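# Press the gauge pin on the yellow-magnet post

## Task

Find the fixture post that has the yellow magnet on it. Press that post's gauge pin fully in and keep it fully in for one second; after that the spring may push it back out. Do not press any of the other three pins, and do not move the magnet.

## Robot and tools

Robot: two UR20-type arms, left_arm and right_arm, each with a Robotiq 2F-85 two-finger gripper and a wrist camera (cam_left_wrist, cam_right_wrist, 896x504). Each gripper's fingers point along its own +z and open and close along its y. Its end_effector_position is the point between the pads when closed. Closed fingertips reach about 19 mm past that point, and about 6 mm past it when fully open. A camera block sticks out about 10 cm toward the gripper's +x and turns with it.

Frames: the scene frame has its origin at table-top height, midway between the nominal bases, with +z up and +x out over the table. left_arm is on the +y side, whatever side it appears on in images. Hand positions, quaternions, velocities and Hand targets are in each arm's own base frame. left_arm's base is at (+0.060, +0.928, 0) and right_arm's at (-0.064, -0.817, 0), each turned slightly about z. Printed poses can be off by a few centimetres.

Motion rows: every moving command is a row of 18 numbers covering both arms, always in this order: left dx, dy, dz, rx, ry, rz, left gripper position, force_limit, speed, then the same nine for the right arm. The six pose numbers are offsets, not poses. They count from that arm's Hand target at the start of the call and run along that Hand target's own axes. Scale: 1.0 = 0.6 m for dx/dy/dz, and 1.0 = 180 degrees for the rotation vector rx/ry/rz. Range [-1, 1]. If you send the same offset again, the arm moves on by that amount again. All zeros re-commands the current Hand target, which also closes a gap if the arm settled short of it. The controller clips the commanded orientation to within 32 degrees of the measured one.

Gripper numbers (also [-1, 1]): position +1 is fully open (85 mm), about -0.8 is pads touching, and -1 closes until something blocks. force_limit sets motor push. speed ranges from about 20 mm/s at -1 to 150 mm/s at +1. Both start at +1. A 0 is a real command. To leave a gripper unchanged, repeat its last three numbers. object_status: 0 moving, 1 blocked while opening, 2 blocked while closing (gripped), 3 reached target or fully shut. position_measured is in counts: 3 is open, 230 is pads together.

Tools:
- execute_actions(actions, cameras): actions is a list of actions. Each action is a table of up to 15 rows of 18 numbers, one row per 1/30 s step. A short table holds its last row for the rest of the step count. Every row counts from the start-of-action pose. Images come back if actions is empty or cameras lists names (["all"] for all of them). An empty list shows the full state.
- move(target, speed, blend, stop_force, zero, blocking, cameras): drives straight paths toward target. target is one 18-number row, or a list of up to 15 rows, all counted from the same starting Hand targets. speed is in m/s (0.002 to 4.2, default 0.25), one value or one per row. blend is the corner rounding in m (0 means stop at each target). stop_force is in N (6 to 120, shared by both arms): an arm's path ends when its wrist sensor feels that much extra push against its motion. It is unreliable while the gripper rotates. Omit it when backing away from something you press on. zero (default true) re-zeroes the sensor before the move. blocking=false returns early and cannot be combined with stop_force. The result adds a move: line such as done, off_target, moving, held or fault, plus limits (paced = pose clipped, held = steps withheld). Paths do not avoid obstacles. Avoid paths passing near an arm's own base.
- wait(seconds 0 to 10, cameras): lets time pass while each arm holds its command.
- stop(cameras): brakes a running move. The fingers keep moving.
- zoom_image(camera, region [x0,y0,x1,y1] in pixels, at most 504 square): zooms into the newest image from that camera.
- zero_wrist_force(arm): zeroes that arm's force/torque readings.
- read_manual(section): licence texts only.
- finished_scene(scene): ends the current scene (give its number). It is final, so call nothing after it in the same reply.

Results: joint positions and torques (torque includes the arm's own weight; positive means toward larger angle), Hand target, end_effector pose and velocities (left out when joints read within noise), Tool commands, object_status, and Wrist force/torque in the gripper's axes. A third wrist line shows the peak since the last shown reading. A push on a surface reads as force from the surface into the arm. Calls with actions also list positions at some steps.

Suggested order: look with both cameras. Find the post with the yellow magnet and zoom in to confirm it. Bring one gripper above that pin, fingers closed and pointing down or along the pin axis, clear of the magnet and the other pins. Approach slowly with a small stop_force. Then press in steps, using zero=false so the force adds up, until the pin bottoms. Hold about one second with wait, then back straight off without stop_force.

Hazards: the arms are stiff. A target even slightly past a firm contact can trigger a fault. A force fault comes at about 150 N on any part, and a torque fault when contact torque hits a joint limit (wrist joints 98.4 N m). Either freezes that arm for 10 s. While pressing, keep targets just past contact and speeds low. After a fault, open the gripper first if it is holding the arm. Prolonged stretching or pushing heats motors: a MOTOR HOT line appears at 70 °C, and the brakes lock at 85 °C. Never let anything fall off the table. Avoid slams, hard hits on fixed items, and contact between the two arms. The clearance check does not stop fingers from closing onto the other arm.

Each tool is called after "Call:" as name([rows], argument=value, ...), one row to a line, values as JSON.

## Session

Call:
execute_actions(actions=[])

Scene clock: 0.00 s.
left_arm: end_effector_position=(+1.6020, +0.5513, +0.3701) position_measured=3 object_status=3 end_effector_quat_wxyz=(-0.049, +0.940, +0.190, +0.279) | right_arm: end_effector_position=(+0.4481, +0.4679, +0.3319) position_measured=3 object_status=3 end_effector_quat_wxyz=(-0.272, +0.502, +0.649, +0.503)
Joint positions: left_arm=[0.193 -0.686 0.985 -2.439 -1.472 -3.319] | right_arm=[4.007 -1.969 -2.772 1.193 2.076 2.519]
Joint velocities: within noise
Joint torques (N m): no reading
Motor temperatures (°C): left_arm=[24 35 26 39 34 34] | right_arm=[28 36 36 37 34 38]
Wrist force (N): no reading
Wrist torque (N m): no reading
Wrist force, peak (N): no reading
Hand target: left_arm +1.6020, +0.5513, +0.3701; -0.049, +0.940, +0.190, +0.279 | right_arm +0.4481, +0.4679, +0.3319; -0.272, +0.502, +0.649, +0.503
Tool commands: left_gripper/position=+1.0 left_gripper/force_limit=+1.0 left_gripper/speed=+1.0 right_gripper/position=+1.0 right_gripper/force_limit=+1.0 right_gripper/speed=+1.0
camera_calibration:
cam_left_wrist: T_world_to_cam=[[0.359759, -0.933045, -0.000644322, -0.0546982], [-0.905937, -0.349141, -0.239538, 1.75183], [0.223274, 0.0867594, -0.970887, 0.0836019], [0, 0, 0, 1]] pos_world=[1.58806, 0.553346, 0.500761]
cam_right_wrist: T_world_to_cam=[[0.936397, -0.0141338, 0.350658, -0.517198], [0.256442, -0.654562, -0.711187, 0.443258], [0.239579, 0.755877, -0.609305, -0.132345], [0, 0, 0, 1]] pos_world=[0.40234, 0.382866, 0.41596]

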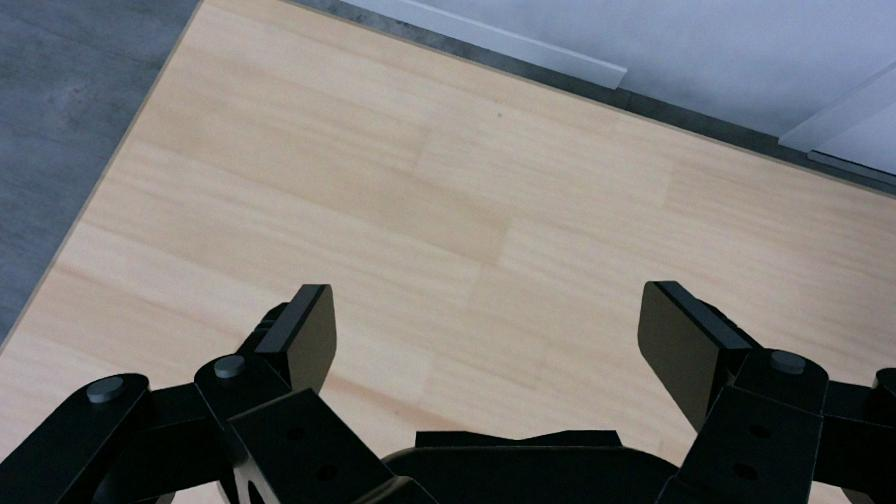

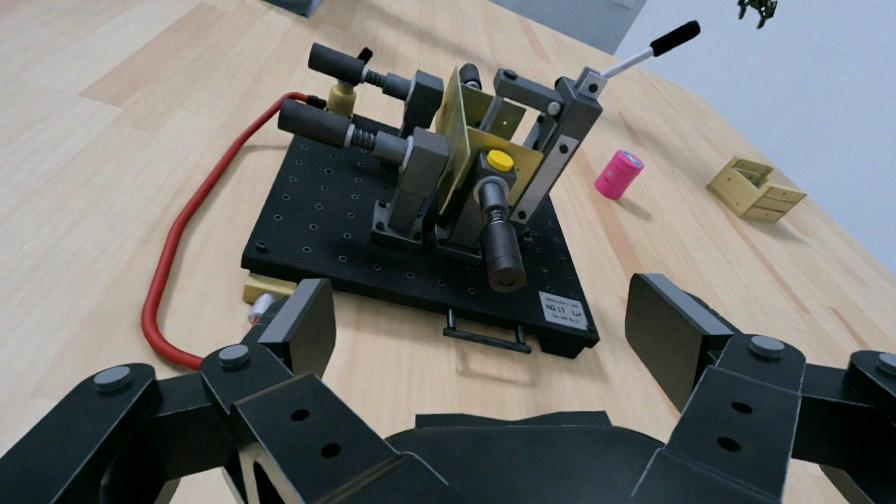

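Call:
move(target=[0,0,0,0,0,0,1,1,1,-0.275,0.075,0.17,0.0271,0.1213,0.122,-1,-1,0], cameras=["cam_right_wrist"])

Scene clock: 2.20 s.
left_arm: end_effector_position=(+1.6020, +0.5513, +0.3701) position_measured=3 object_status=3 end_effector_quat_wxyz=(-0.049, +0.940, +0.190, +0.279) | right_arm: end_effector_position=(+0.5021, +0.4809, +0.2549) position_measured=232 object_status=3 end_effector_quat_wxyz=(-0.380, +0.508, +0.588, +0.502)
Joint positions: left_arm=[0.193 -0.686 0.985 -2.439 -1.472 -3.319] | right_arm=[3.858 -2.29 -2.631 1.489 2.339 2.726]
Joint torques (N m): left_arm=[-1.84 -272.83 -105.55 -11.6 0.2 -0.6] | right_arm=[26.22 160.82 -25.67 1.34 -3.09 -7.21]
Wrist force (N): left_arm=[0.3 -0.3 0.0] | right_arm=[-0.3 -0.2 -0.7]
Wrist torque (N m): left_arm=[-0.06 -0.05 0.00] | right_arm=[-0.26 0.18 -0.02]
Wrist force, peak (N): left_arm=[0.6 -0.5 -0.3] | right_arm=[-14.7 6.2 5.2]
Hand target: left_arm +1.6020, +0.5513, +0.3701; -0.049, +0.940, +0.190, +0.279 | right_arm +0.5021, +0.4809, +0.2549; -0.380, +0.508, +0.588, +0.502 (not the last commanded pose)
Off the commanded pose: left_arm 0.000 m, 0 deg | right_arm 0.104 m, 17 deg.
move: held (right_arm; a check stopped the path); limits=held
pose unreachable (right arm): on one or more control steps of this call, first in action 0 (counted from 0), this arm could not follow its commanded pose, so it was not sent that pose on those steps. It may still have moved: this result reports where it is.
cause: moving toward the commanded pose would bring two parts of the arm too close to each other (its gripper and another part of the arm, with joints 4 (wrist 1) to 6 (wrist 3) between them, 15 mm apart when it was first held).
camera_calibration:
cam_right_wrist: T_world_to_cam=[[0.984582, -0.0189559, 0.173893, -0.517326], [0.139379, -0.515664, -0.845378, 0.409292], [0.105695, 0.856581, -0.505071, -0.209799], [0, 0, 0, 1]] pos_world=[0.474478, 0.380961, 0.330002]
Images, in order (width x height): cam_right_wrist 896x504.

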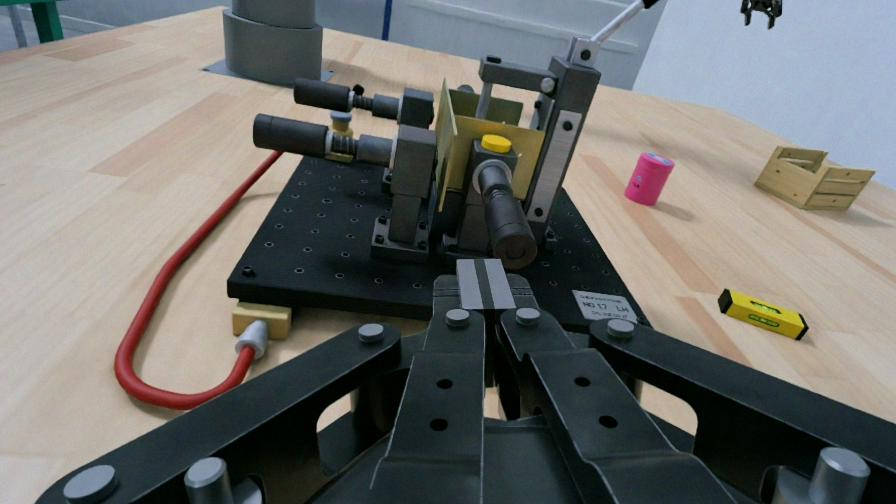

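Call:
move(target=[0,0,0,0,0,0,1,1,1,-0.122,0.0717,0.319,0,0,0,-1,-1,0], cameras=["cam_right_wrist"])

Scene clock: 4.30 s.
left_arm: end_effector_position=(+1.6020, +0.5513, +0.3701) position_measured=3 object_status=3 end_effector_quat_wxyz=(-0.049, +0.940, +0.190, +0.279) | right_arm: end_effector_position=(+0.5704, +0.6511, +0.1542) position_measured=232 object_status=3 end_effector_quat_wxyz=(-0.380, +0.508, +0.588, +0.502)
Joint positions: left_arm=[0.193 -0.686 0.985 -2.439 -1.472 -3.319] | right_arm=[3.993 -2.441 -2.403 1.442 2.209 2.774]
Joint torques (N m): left_arm=[0.3 -276.46 -101.41 -12.12 1.04 -0.3] | right_arm=[20.5 128.34 12.49 1.61 -3.81 5.58]
Wrist force (N): left_arm=[0.2 -0.1 0.2] | right_arm=[-0.9 -1.5 -0.4]
Wrist torque (N m): left_arm=[-0.01 -0.03 0.00] | right_arm=[-0.39 0.44 -0.30]
Wrist force, peak (N): left_arm=[0.5 0.1 -0.1] | right_arm=[0.7 -0.8 -3.7]
Hand target: left_arm +1.6020, +0.5513, +0.3701; -0.049, +0.940, +0.190, +0.279 | right_arm +0.5705, +0.6512, +0.1541; -0.380, +0.508, +0.588, +0.502
Off the commanded pose: left_arm 0.000 m, 0 deg | right_arm 0.000 m, 0 deg.
move: done
camera_calibration:
cam_right_wrist: T_world_to_cam=[[0.984567, -0.0188813, 0.173984, -0.563909], [0.13948, -0.515786, -0.845287, 0.402433], [0.105698, 0.85651, -0.505192, -0.413467], [0, 0, 0, 1]] pos_world=[0.542778, 0.551061, 0.229402]
Images, in order (width x height): cam_right_wrist 896x504.

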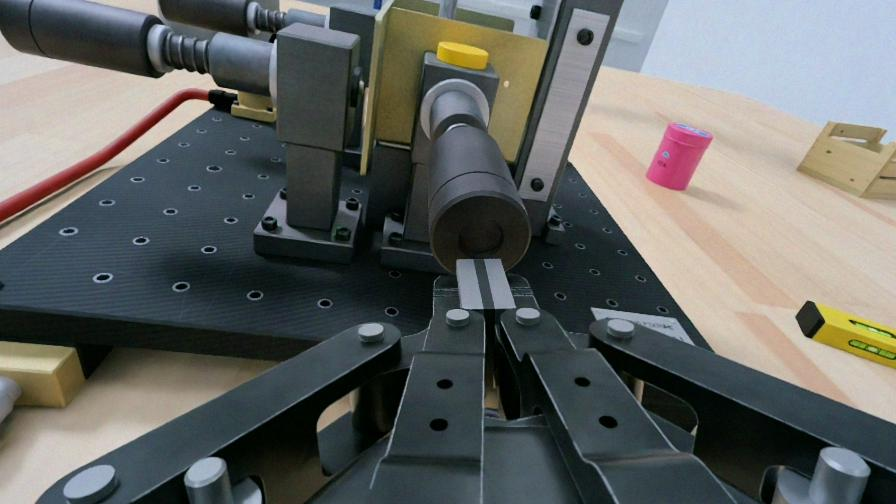

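Call:
move(target=[0,0,0,0,0,0,1,1,1,0.0325,-0.003,0.146,0,0,0,-1,-1,0], speed=0.02, stop_force=70)

Call:
wait(seconds=1, cameras=["cam_right_wrist"])

Scene clock: 6.50 s.
left_arm: end_effector_position=(+1.6020, +0.5513, +0.3701) position_measured=3 object_status=3 end_effector_quat_wxyz=(-0.049, +0.940, +0.190, +0.279) | right_arm: end_effector_position=(+0.5694, +0.6791, +0.1545) position_measured=232 object_status=3 end_effector_quat_wxyz=(-0.381, +0.507, +0.588, +0.502)
Joint positions: left_arm=[0.193 -0.686 0.985 -2.439 -1.472 -3.319] | right_arm=[4.024 -2.438 -2.382 1.424 2.181 2.783]
Joint torques (N m): left_arm=[-2.62 -272.58 -102.43 -11.53 0.2 -1.44] | right_arm=[12.64 164.6 5.95 6.19 0.14 -0.32]
Wrist force (N): left_arm=[0.2 0.3 -0.1] | right_arm=[-3.1 -1.2 -11.7]
Wrist torque (N m): left_arm=[0.05 -0.04 0.00] | right_arm=[-0.28 0.47 0.13]
Wrist force, peak (N): left_arm=[0.6 -0.2 -0.2] | right_arm=[-25.9 -9.3 -134.9]
Hand target: left_arm +1.6020, +0.5513, +0.3701; -0.049, +0.940, +0.190, +0.279 | right_arm +0.5694, +0.6791, +0.1545; -0.381, +0.507, +0.588, +0.502 (not the last commanded pose)
Tool commands: left_gripper/position=+1.0 left_gripper/force_limit=+1.0 left_gripper/speed=+1.0 right_gripper/position=-1.0 right_gripper/force_limit=-1.0 right_gripper/speed=+0.003922
Off the commanded pose: left_arm 0.000 m, 0 deg | right_arm 0.062 m, 0 deg.
FORCE FAULT: contact force on the right arm reached its limit, and that arm stopped. The contact can be on any part of that arm, not only on its tool. That arm's remaining commands of this call were not run. That arm is still stopped at the end of this call. That arm stays stopped for about 10 more seconds. Until then a move that you send moves the other arm only, and its call returns only when the move has ended. Once the stop has ended, the next robot result says so. If the stop ends while you think or write, that arm runs what you send next, counted from a new Hand target: where the arm stands when the stop ends. While its stop runs, that arm takes no new command, but its gripper still runs the gripper command that each later call begins with. Until it ends, the stop uses up actions while you think or wait. An arm that is not stopped still takes commands.
move: fault (right_arm)

not run: an earlier result of this reply reported a stop or a fault. Calls in your next reply go to the robot.

Call:
wait(seconds=10, cameras=["cam_right_wrist"])

Scene clock: 16.70 s.
left_arm: end_effector_position=(+1.6020, +0.5513, +0.3701) position_measured=3 object_status=3 end_effector_quat_wxyz=(-0.049, +0.940, +0.190, +0.279) | right_arm: end_effector_position=(+0.5694, +0.6791, +0.1545) position_measured=232 object_status=3 end_effector_quat_wxyz=(-0.381, +0.507, +0.588, +0.502)
Joint positions: left_arm=[0.193 -0.686 0.985 -2.439 -1.472 -3.319] | right_arm=[4.024 -2.438 -2.382 1.424 2.181 2.783]
Joint torques (N m): left_arm=[-0.57 -273.09 -101.71 -11.28 1.71 -0.53] | right_arm=[3.64 167.87 7.14 6.51 -0.21 -0.51]
Wrist force (N): left_arm=[0.2 -0.4 0.2] | right_arm=[-2.4 -1.2 -11.1]
Wrist torque (N m): left_arm=[-0.07 -0.04 0.00] | right_arm=[-0.28 0.35 0.12]
Wrist force, peak (N): left_arm=[0.6 -0.3 -0.3] | right_arm=[-3.1 -1.0 -11.8]
Hand target: left_arm +1.6020, +0.5513, +0.3701; -0.049, +0.940, +0.190, +0.279 | right_arm +0.5694, +0.6791, +0.1545; -0.381, +0.507, +0.588, +0.502 (not the last commanded pose)
Tool commands: left_gripper/position=+1.0 left_gripper/force_limit=+1.0 left_gripper/speed=+1.0 right_gripper/position=-1.0 right_gripper/force_limit=-1.0 right_gripper/speed=+0.003922
Off the commanded pose: left_arm 0.000 m, 0 deg | right_arm 0.062 m, 0 deg.
FORCE FAULT, CONTINUED: the right arm's stop, for the force fault that an earlier result reported, is over. The rest of the stop counts as 19 of the actions that you can send in this scene. During its stop the right arm's controller moved it back a little. That arm's target is now where it stood when the stop ended, not its last command. That arm accepts commands again.
wait: 10.00 s; at rest from the start
camera_calibration:
cam_right_wrist: T_world_to_cam=[[0.984543, -0.0174197, 0.174272, -0.563528], [0.140566, -0.51498, -0.845598, 0.416175], [0.104477, 0.857025, -0.504572, -0.437047], [0, 0, 0, 1]] pos_world=[0.541979, 0.579066, 0.229603]
Images, in order (width x height): cam_right_wrist 896x504.

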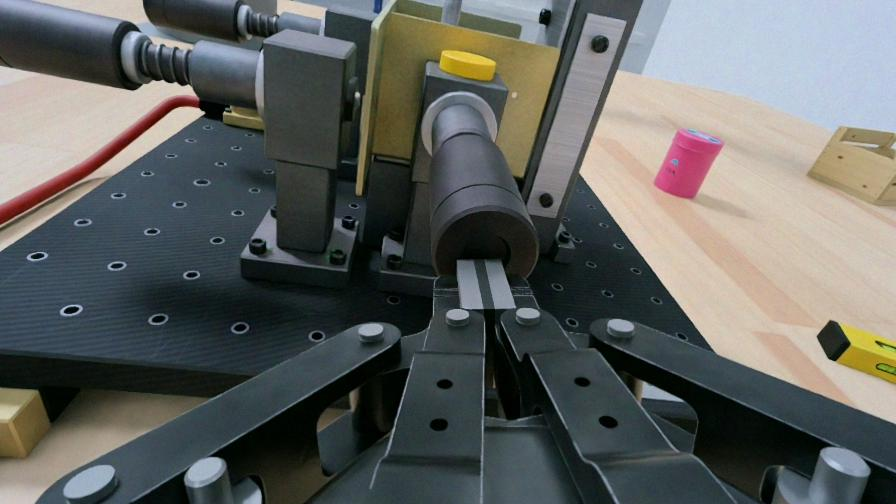

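Call:
move(target=[0,0,0,0,0,0,1,1,1,0.0072,-0.0007,0.0325,0,0,0,-1,-1,0.003922], speed=0.005, stop_force=35)

Call:
wait(seconds=1.2, cameras=["cam_right_wrist"])

Scene clock: 18.40 s.
left_arm: end_effector_position=(+1.6020, +0.5513, +0.3701) position_measured=3 object_status=3 end_effector_quat_wxyz=(-0.049, +0.940, +0.190, +0.279) | right_arm: end_effector_position=(+0.5694, +0.6811, +0.1545) position_measured=232 object_status=3 end_effector_quat_wxyz=(-0.381, +0.507, +0.588, +0.502)
Joint positions: left_arm=[0.193 -0.686 0.985 -2.439 -1.472 -3.319] | right_arm=[4.026 -2.438 -2.38 1.423 2.179 2.784]
Joint torques (N m): left_arm=[3.41 -277.68 -99.89 -11.02 1.41 -0.96] | right_arm=[14.04 168.78 13.69 4.72 5.39 -3.76]
Wrist force (N): left_arm=[0.3 0.1 -0.2] | right_arm=[-9.0 -4.2 -56.1]
Wrist torque (N m): left_arm=[0.02 -0.05 0.00] | right_arm=[-0.07 0.57 -0.20]
Wrist force, peak (N): left_arm=[0.6 0.1 -0.2] | right_arm=[-11.0 -2.2 -67.9]
Hand target: left_arm +1.6020, +0.5513, +0.3701; -0.049, +0.940, +0.190, +0.279 | right_arm +0.5694, +0.6810, +0.1545; -0.381, +0.507, +0.588, +0.502 (not the last commanded pose)
Off the commanded pose: left_arm 0.000 m, 0 deg | right_arm 0.018 m, 0 deg.
move: contact (right_arm)

Scene clock: 19.60 s.
left_arm: end_effector_position=(+1.6020, +0.5513, +0.3701) position_measured=3 object_status=3 end_effector_quat_wxyz=(-0.049, +0.940, +0.190, +0.279) | right_arm: end_effector_position=(+0.5694, +0.6810, +0.1545) position_measured=232 object_status=3 end_effector_quat_wxyz=(-0.381, +0.507, +0.588, +0.502)
Joint positions: left_arm=[0.193 -0.686 0.985 -2.439 -1.472 -3.319] | right_arm=[4.026 -2.438 -2.38 1.423 2.179 2.784]
Joint torques (N m): left_arm=[-2.73 -273.79 -99.85 -11.3 1.14 -1.09] | right_arm=[11.68 158.49 10.84 4.5 6.19 -5.84]
Wrist force (N): left_arm=[0.2 0.0 -0.2] | right_arm=[-7.9 -4.0 -52.9]
Wrist torque (N m): left_arm=[0.00 -0.04 0.00] | right_arm=[-0.09 0.55 -0.19]
Wrist force, peak (N): left_arm=[0.5 -0.3 0.1] | right_arm=[-8.9 -4.5 -55.7]
Hand target: left_arm +1.6020, +0.5513, +0.3701; -0.049, +0.940, +0.190, +0.279 | right_arm +0.5694, +0.6810, +0.1545; -0.381, +0.507, +0.588, +0.502 (not the last commanded pose)
Tool commands: left_gripper/position=+1.0 left_gripper/force_limit=+1.0 left_gripper/speed=+1.0 right_gripper/position=-1.0 right_gripper/force_limit=-1.0 right_gripper/speed=+0.003922
Off the commanded pose: left_arm 0.000 m, 0 deg | right_arm 0.018 m, 0 deg.
wait: 1.20 s; at rest by 0.17 s
camera_calibration:
cam_right_wrist: T_world_to_cam=[[0.984545, -0.017407, 0.174264, -0.563403], [0.140551, -0.515097, -0.845529, 0.417228], [0.104481, 0.856955, -0.50469, -0.438599], [0, 0, 0, 1]] pos_world=[0.541879, 0.580965, 0.229603]
Images, in order (width x height): cam_right_wrist 896x504.

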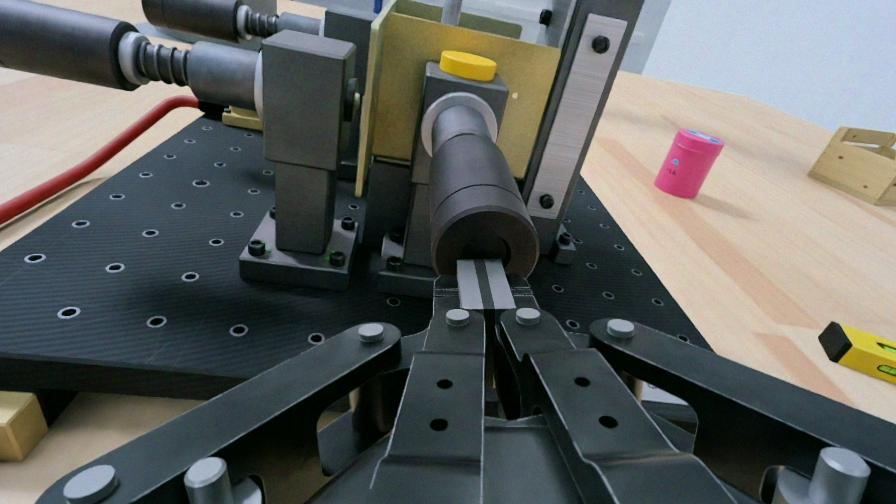

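Call:
finished_scene(scene=2)

The scene is finished: the task was done.


## Next scene

The same job, from a new start.

Call:
execute_actions(actions=[])

Scene clock: 0.00 s.
left_arm: end_effector_position=(+0.3071, -0.4220, +0.1602) position_measured=3 object_status=3 end_effector_quat_wxyz=(+0.066, +0.956, -0.074, +0.275) | right_arm: end_effector_position=(+0.4900, -0.3027, +0.2369) position_measured=3 object_status=3 end_effector_quat_wxyz=(+0.548, -0.467, -0.511, -0.471)
Joint positions: left_arm=[-1.763 -1.739 2.857 -2.766 -1.003 1.555] | right_arm=[2.511 -2.074 -2.06 -2.212 2.389 -0.015]
Joint velocities: within noise
Joint torques (N m): no reading
Motor temperatures (°C): left_arm=[24 35 26 38 34 33] | right_arm=[28 35 35 36 33 38]
Wrist force (N): no reading
Wrist torque (N m): no reading
Wrist force, peak (N): no reading
Hand target: left_arm +0.3071, -0.4220, +0.1602; +0.066, +0.956, -0.074, +0.275 | right_arm +0.4900, -0.3027, +0.2369; +0.548, -0.467, -0.511, -0.471
Tool commands: left_gripper/position=+1.0 left_gripper/force_limit=+1.0 left_gripper/speed=+1.0 right_gripper/position=+1.0 right_gripper/force_limit=+1.0 right_gripper/speed=+1.0
camera_calibration:
cam_left_wrist: T_world_to_cam=[[-0.204299, -0.976285, 0.0716159, -0.353754], [-0.955218, 0.182823, -0.232669, 0.427195], [0.214058, -0.115943, -0.969916, 0.170568], [0, 0, 0, 1]] pos_world=[0.299281, -0.40369, 0.290166]
cam_right_wrist: T_world_to_cam=[[0.98966, 0.130322, -0.059914, -0.419077], [-0.0206188, -0.284112, -0.958569, 0.167032], [-0.141945, 0.949893, -0.278487, 0.549542], [0, 0, 0, 1]] pos_world=[0.496192, -0.419935, 0.288044]

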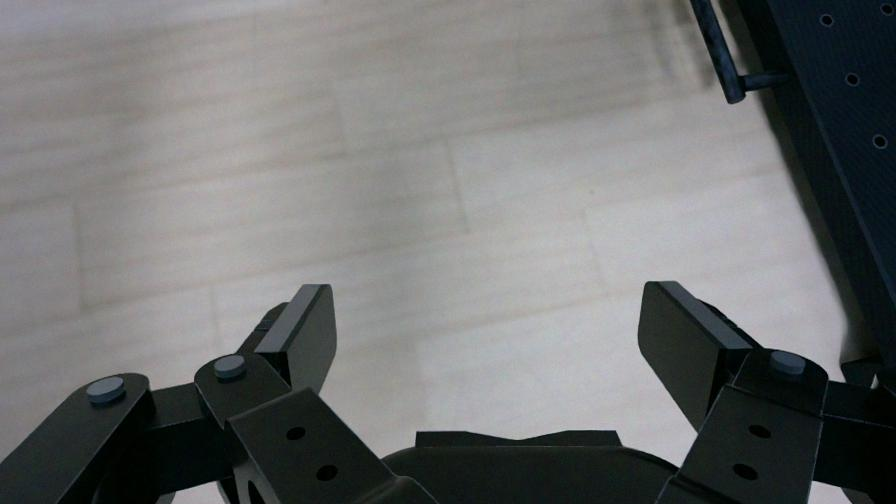

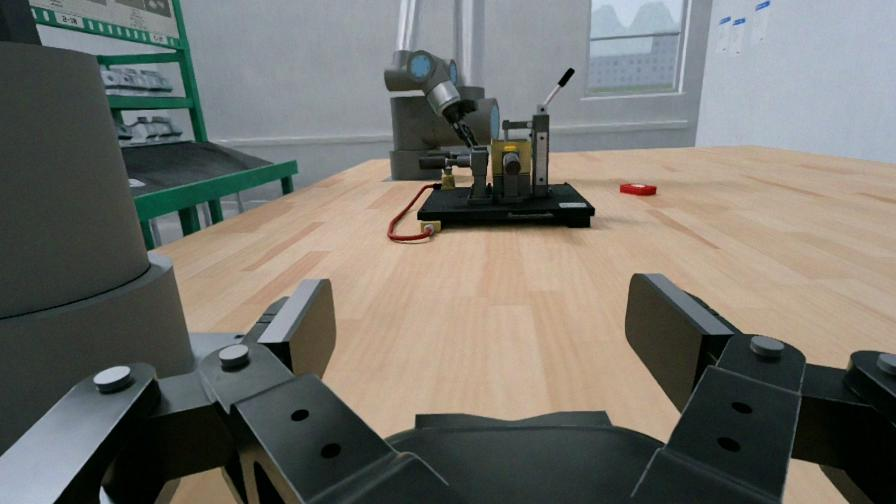

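Call:
zoom_image(camera="cam_right_wrist", region=[400, 100, 610, 240])

Scaled by 2.400 from the camera's 896x504 image, which has a finer 1280x720 frame.

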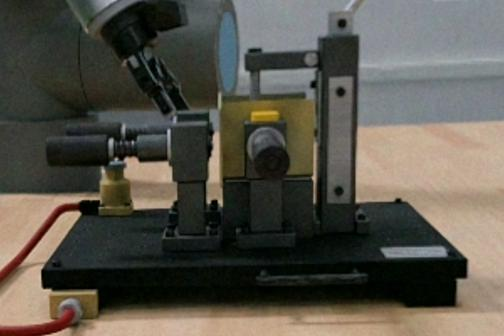

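Call:
move([
  [0,0,0,0,0,0,1,1,1,0.035,0.55,0.4,-0.026,-0.043,-0.035,-1,-1,0],
  [0,0,0,0,0,0,1,1,1,-0.005,0.18,0.98,-0.052,-0.086,-0.071,-1,-1,0],
], blend=0.1, cameras=["cam_right_wrist"])

Scene clock: 5.43 s.
left_arm: end_effector_position=(+0.3071, -0.4220, +0.1602) position_measured=3 object_status=3 end_effector_quat_wxyz=(+0.066, +0.956, -0.074, +0.275) | right_arm: end_effector_position=(+0.5268, +0.2919, +0.2557) position_measured=232 object_status=3 end_effector_quat_wxyz=(+0.526, -0.375, -0.596, -0.476)
Joint positions: left_arm=[-1.763 -1.739 2.857 -2.766 -1.003 1.555] | right_arm=[3.42 -1.904 -2.571 -0.835 3.151 0.8]
Joint torques (N m): left_arm=[1.4 -10.2 -55.85 -10.3 3.55 -0.89] | right_arm=[21.96 113.94 47.28 5.05 8.91 -7.14]
Wrist force (N): left_arm=[-0.1 -0.2 -0.2] | right_arm=[0.8 -1.0 1.1]
Wrist torque (N m): left_arm=[-0.04 0.03 0.00] | right_arm=[-0.09 -0.14 0.14]
Wrist force, peak (N): left_arm=[0.3 0.3 -0.4] | right_arm=[0.4 -1.6 4.1]
Hand target: left_arm +0.3071, -0.4220, +0.1602; +0.066, +0.956, -0.074, +0.275 | right_arm +0.5263, +0.2937, +0.2557; +0.379, -0.509, -0.588, -0.501
Off the commanded pose: left_arm 0.000 m, 0 deg | right_arm 0.002 m, 23 deg.
move: off_target (right_arm)
camera_calibration:
cam_right_wrist: T_world_to_cam=[[0.951021, 0.273897, 0.143313, -0.605297], [0.217673, -0.264175, -0.93959, 0.218484], [-0.219491, 0.924766, -0.310856, 0.0516135], [0, 0, 0, 1]] pos_world=[0.539421, 0.175776, 0.308077]
Images, in order (width x height): cam_right_wrist 896x504.

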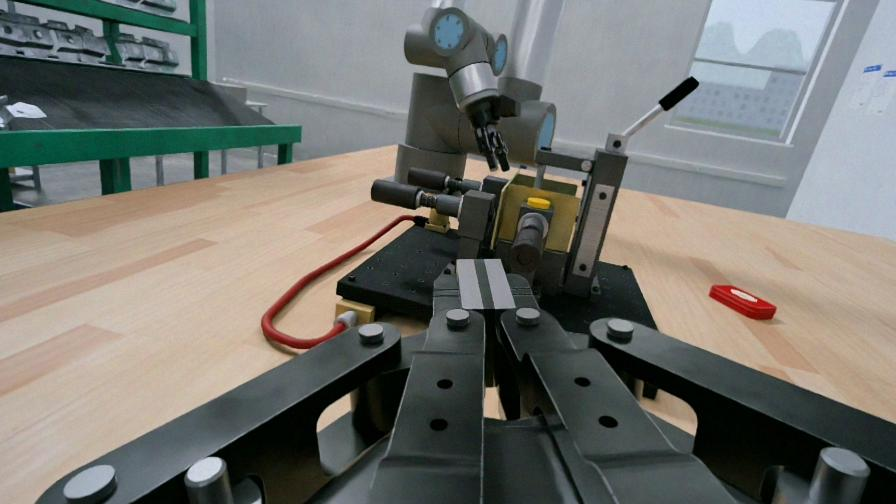

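Call:
move(target=[0,0,0,0,0,0,1,1,1,-0.049,-0.075,0.532,0,0,0,-1,-1,0], cameras=["cam_right_wrist"])

Scene clock: 7.83 s.
left_arm: end_effector_position=(+0.3071, -0.4220, +0.1602) position_measured=3 object_status=3 end_effector_quat_wxyz=(+0.066, +0.956, -0.074, +0.275) | right_arm: end_effector_position=(+0.5086, +0.5996, +0.1513) position_measured=232 object_status=3 end_effector_quat_wxyz=(-0.379, +0.509, +0.588, +0.501)
Joint positions: left_arm=[-1.763 -1.739 2.857 -2.766 -1.003 1.555] | right_arm=[4.019 -1.907 -2.416 -2.22 4.101 -0.362]
Joint torques (N m): left_arm=[0.86 -13.63 -53.84 -9.87 3.05 -0.37] | right_arm=[19.94 120.89 49.98 -2.09 2.87 -7.41]
Wrist force (N): left_arm=[-0.3 0.0 0.0] | right_arm=[-0.3 -1.6 0.9]
Wrist torque (N m): left_arm=[0.00 0.05 0.00] | right_arm=[0.01 0.17 0.15]
Wrist force, peak (N): left_arm=[0.4 0.1 -0.4] | right_arm=[1.4 -2.5 2.8]
Hand target: left_arm +0.3071, -0.4220, +0.1602; +0.066, +0.956, -0.074, +0.275 | right_arm +0.5086, +0.5996, +0.1513; -0.379, +0.509, +0.588, +0.501
Off the commanded pose: left_arm 0.000 m, 0 deg | right_arm 0.000 m, 0 deg.
move: done
camera_calibration:
cam_right_wrist: T_world_to_cam=[[0.984566, -0.0198421, 0.173885, -0.502875], [0.138488, -0.519159, -0.843383, 0.38425], [0.107008, 0.854447, -0.508398, -0.363317], [0, 0, 0, 1]] pos_world=[0.480778, 0.499944, 0.226802]
Images, in order (width x height): cam_right_wrist 896x504.

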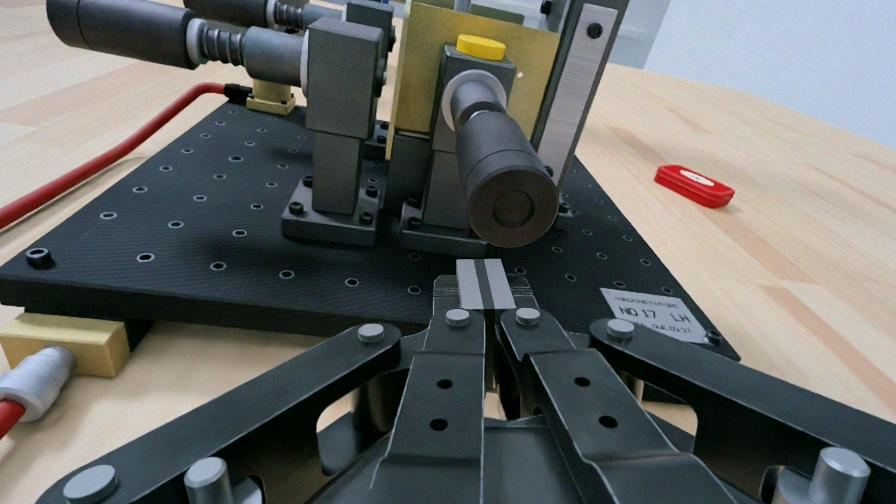

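Call:
move(target=[0,0,0,0,0,0,1,1,1,0.002,0.0295,0.038,0,0,0,-1,-1,0])

Call:
move(target=[0,0,0,0,0,0,1,1,1,0.0253,-0.0023,0.114,0,0,0,-1,-1,0], speed=0.0075, stop_force=50)

Call:
wait(seconds=1.1, cameras=["cam_right_wrist"])

Scene clock: 9.10 s.
left_arm: end_effector_position=(+0.3071, -0.4220, +0.1602) position_measured=3 object_status=3 end_effector_quat_wxyz=(+0.066, +0.956, -0.074, +0.275) | right_arm: end_effector_position=(+0.5270, +0.6217, +0.1513) position_measured=232 object_status=3 end_effector_quat_wxyz=(-0.379, +0.509, +0.588, +0.501)
Joint positions: left_arm=[-1.763 -1.739 2.857 -2.766 -1.003 1.555] | right_arm=[4.019 -1.926 -2.378 -2.24 4.101 -0.362]
Joint torques (N m): left_arm=[0.62 -9.93 -55.85 -10 2.99 -1.07] | right_arm=[-18.89 92.19 48.35 -2.03 -4.54 -7.53]
Wrist force (N): left_arm=[0.1 -0.1 -0.1] | right_arm=[0.2 -1.6 0.8]
Wrist torque (N m): left_arm=[-0.03 -0.01 0.00] | right_arm=[0.00 0.05 0.16]
Wrist force, peak (N): left_arm=[0.2 0.0 -0.4] | right_arm=[0.0 -2.6 0.3]
Hand target: left_arm +0.3071, -0.4220, +0.1602; +0.066, +0.956, -0.074, +0.275 | right_arm +0.5271, +0.6217, +0.1513; -0.379, +0.509, +0.588, +0.501
Off the commanded pose: left_arm 0.000 m, 0 deg | right_arm 0.000 m, 0 deg.
move: done

Scene clock: 13.90 s.
left_arm: end_effector_position=(+0.3071, -0.4220, +0.1602) position_measured=3 object_status=3 end_effector_quat_wxyz=(+0.066, +0.956, -0.074, +0.275) | right_arm: end_effector_position=(+0.5272, +0.6498, +0.1512) position_measured=232 object_status=3 end_effector_quat_wxyz=(-0.379, +0.509, +0.588, +0.501)
Joint positions: left_arm=[-1.763 -1.739 2.857 -2.766 -1.003 1.555] | right_arm=[4.05 -1.935 -2.357 -2.245 4.131 -0.352]
Joint torques (N m): left_arm=[2.93 -9.42 -55.96 -10.39 2.86 -0.87] | right_arm=[6.87 118.62 61.05 14.37 -4.49 -6.59]
Wrist force (N): left_arm=[-0.2 -0.1 -0.3] | right_arm=[1.8 -0.4 -53.3]
Wrist torque (N m): left_arm=[-0.01 0.04 0.00] | right_arm=[0.27 0.34 -0.25]
Wrist force, peak (N): left_arm=[0.5 0.1 -0.3] | right_arm=[2.7 2.5 -74.7]
Hand target: left_arm +0.3071, -0.4220, +0.1602; +0.066, +0.956, -0.074, +0.275 | right_arm +0.5272, +0.6498, +0.1512; -0.379, +0.509, +0.588, +0.501 (not the last commanded pose)
Off the commanded pose: left_arm 0.000 m, 0 deg | right_arm 0.042 m, 0 deg.
move: contact (right_arm)

Scene clock: 15.00 s.
left_arm: end_effector_position=(+0.3071, -0.4220, +0.1602) position_measured=3 object_status=3 end_effector_quat_wxyz=(+0.066, +0.956, -0.074, +0.275) | right_arm: end_effector_position=(+0.5272, +0.6498, +0.1512) position_measured=232 object_status=3 end_effector_quat_wxyz=(-0.379, +0.509, +0.588, +0.501)
Joint positions: left_arm=[-1.763 -1.739 2.857 -2.766 -1.003 1.555] | right_arm=[4.05 -1.935 -2.357 -2.245 4.131 -0.352]
Joint torques (N m): left_arm=[-1.18 -11.32 -56.93 -9.33 3.03 -1.02] | right_arm=[1.39 125.29 58.42 12.91 -4.02 -7.28]
Wrist force (N): left_arm=[-0.2 -0.1 0.1] | right_arm=[0.9 -0.2 -50.0]
Wrist torque (N m): left_arm=[-0.02 0.04 0.00] | right_arm=[0.33 0.27 -0.25]
Wrist force, peak (N): left_arm=[0.3 0.3 0.0] | right_arm=[2.2 -0.3 -52.8]
Hand target: left_arm +0.3071, -0.4220, +0.1602; +0.066, +0.956, -0.074, +0.275 | right_arm +0.5272, +0.6498, +0.1512; -0.379, +0.509, +0.588, +0.501 (not the last commanded pose)
Tool commands: left_gripper/position=+1.0 left_gripper/force_limit=+1.0 left_gripper/speed=+1.0 right_gripper/position=-1.0 right_gripper/force_limit=-1.0 right_gripper/speed=+0.0
Off the commanded pose: left_arm 0.000 m, 0 deg | right_arm 0.042 m, 0 deg.
wait: 1.10 s; at rest by 0.17 s
camera_calibration:
cam_right_wrist: T_world_to_cam=[[0.984564, -0.0198174, 0.173897, -0.52019], [0.138496, -0.519277, -0.843309, 0.407695], [0.107013, 0.854376, -0.508517, -0.408187], [0, 0, 0, 1]] pos_world=[0.499378, 0.550143, 0.226702]
Images, in order (width x height): cam_right_wrist 896x504.

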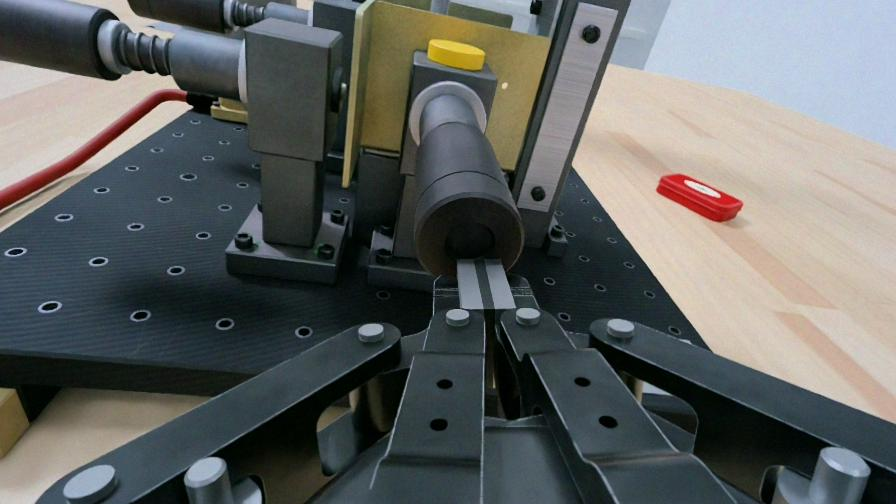

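Spring hidden, same as the previous success.

Call:
finished_scene(scene=3)

The scene is finished: the task was done.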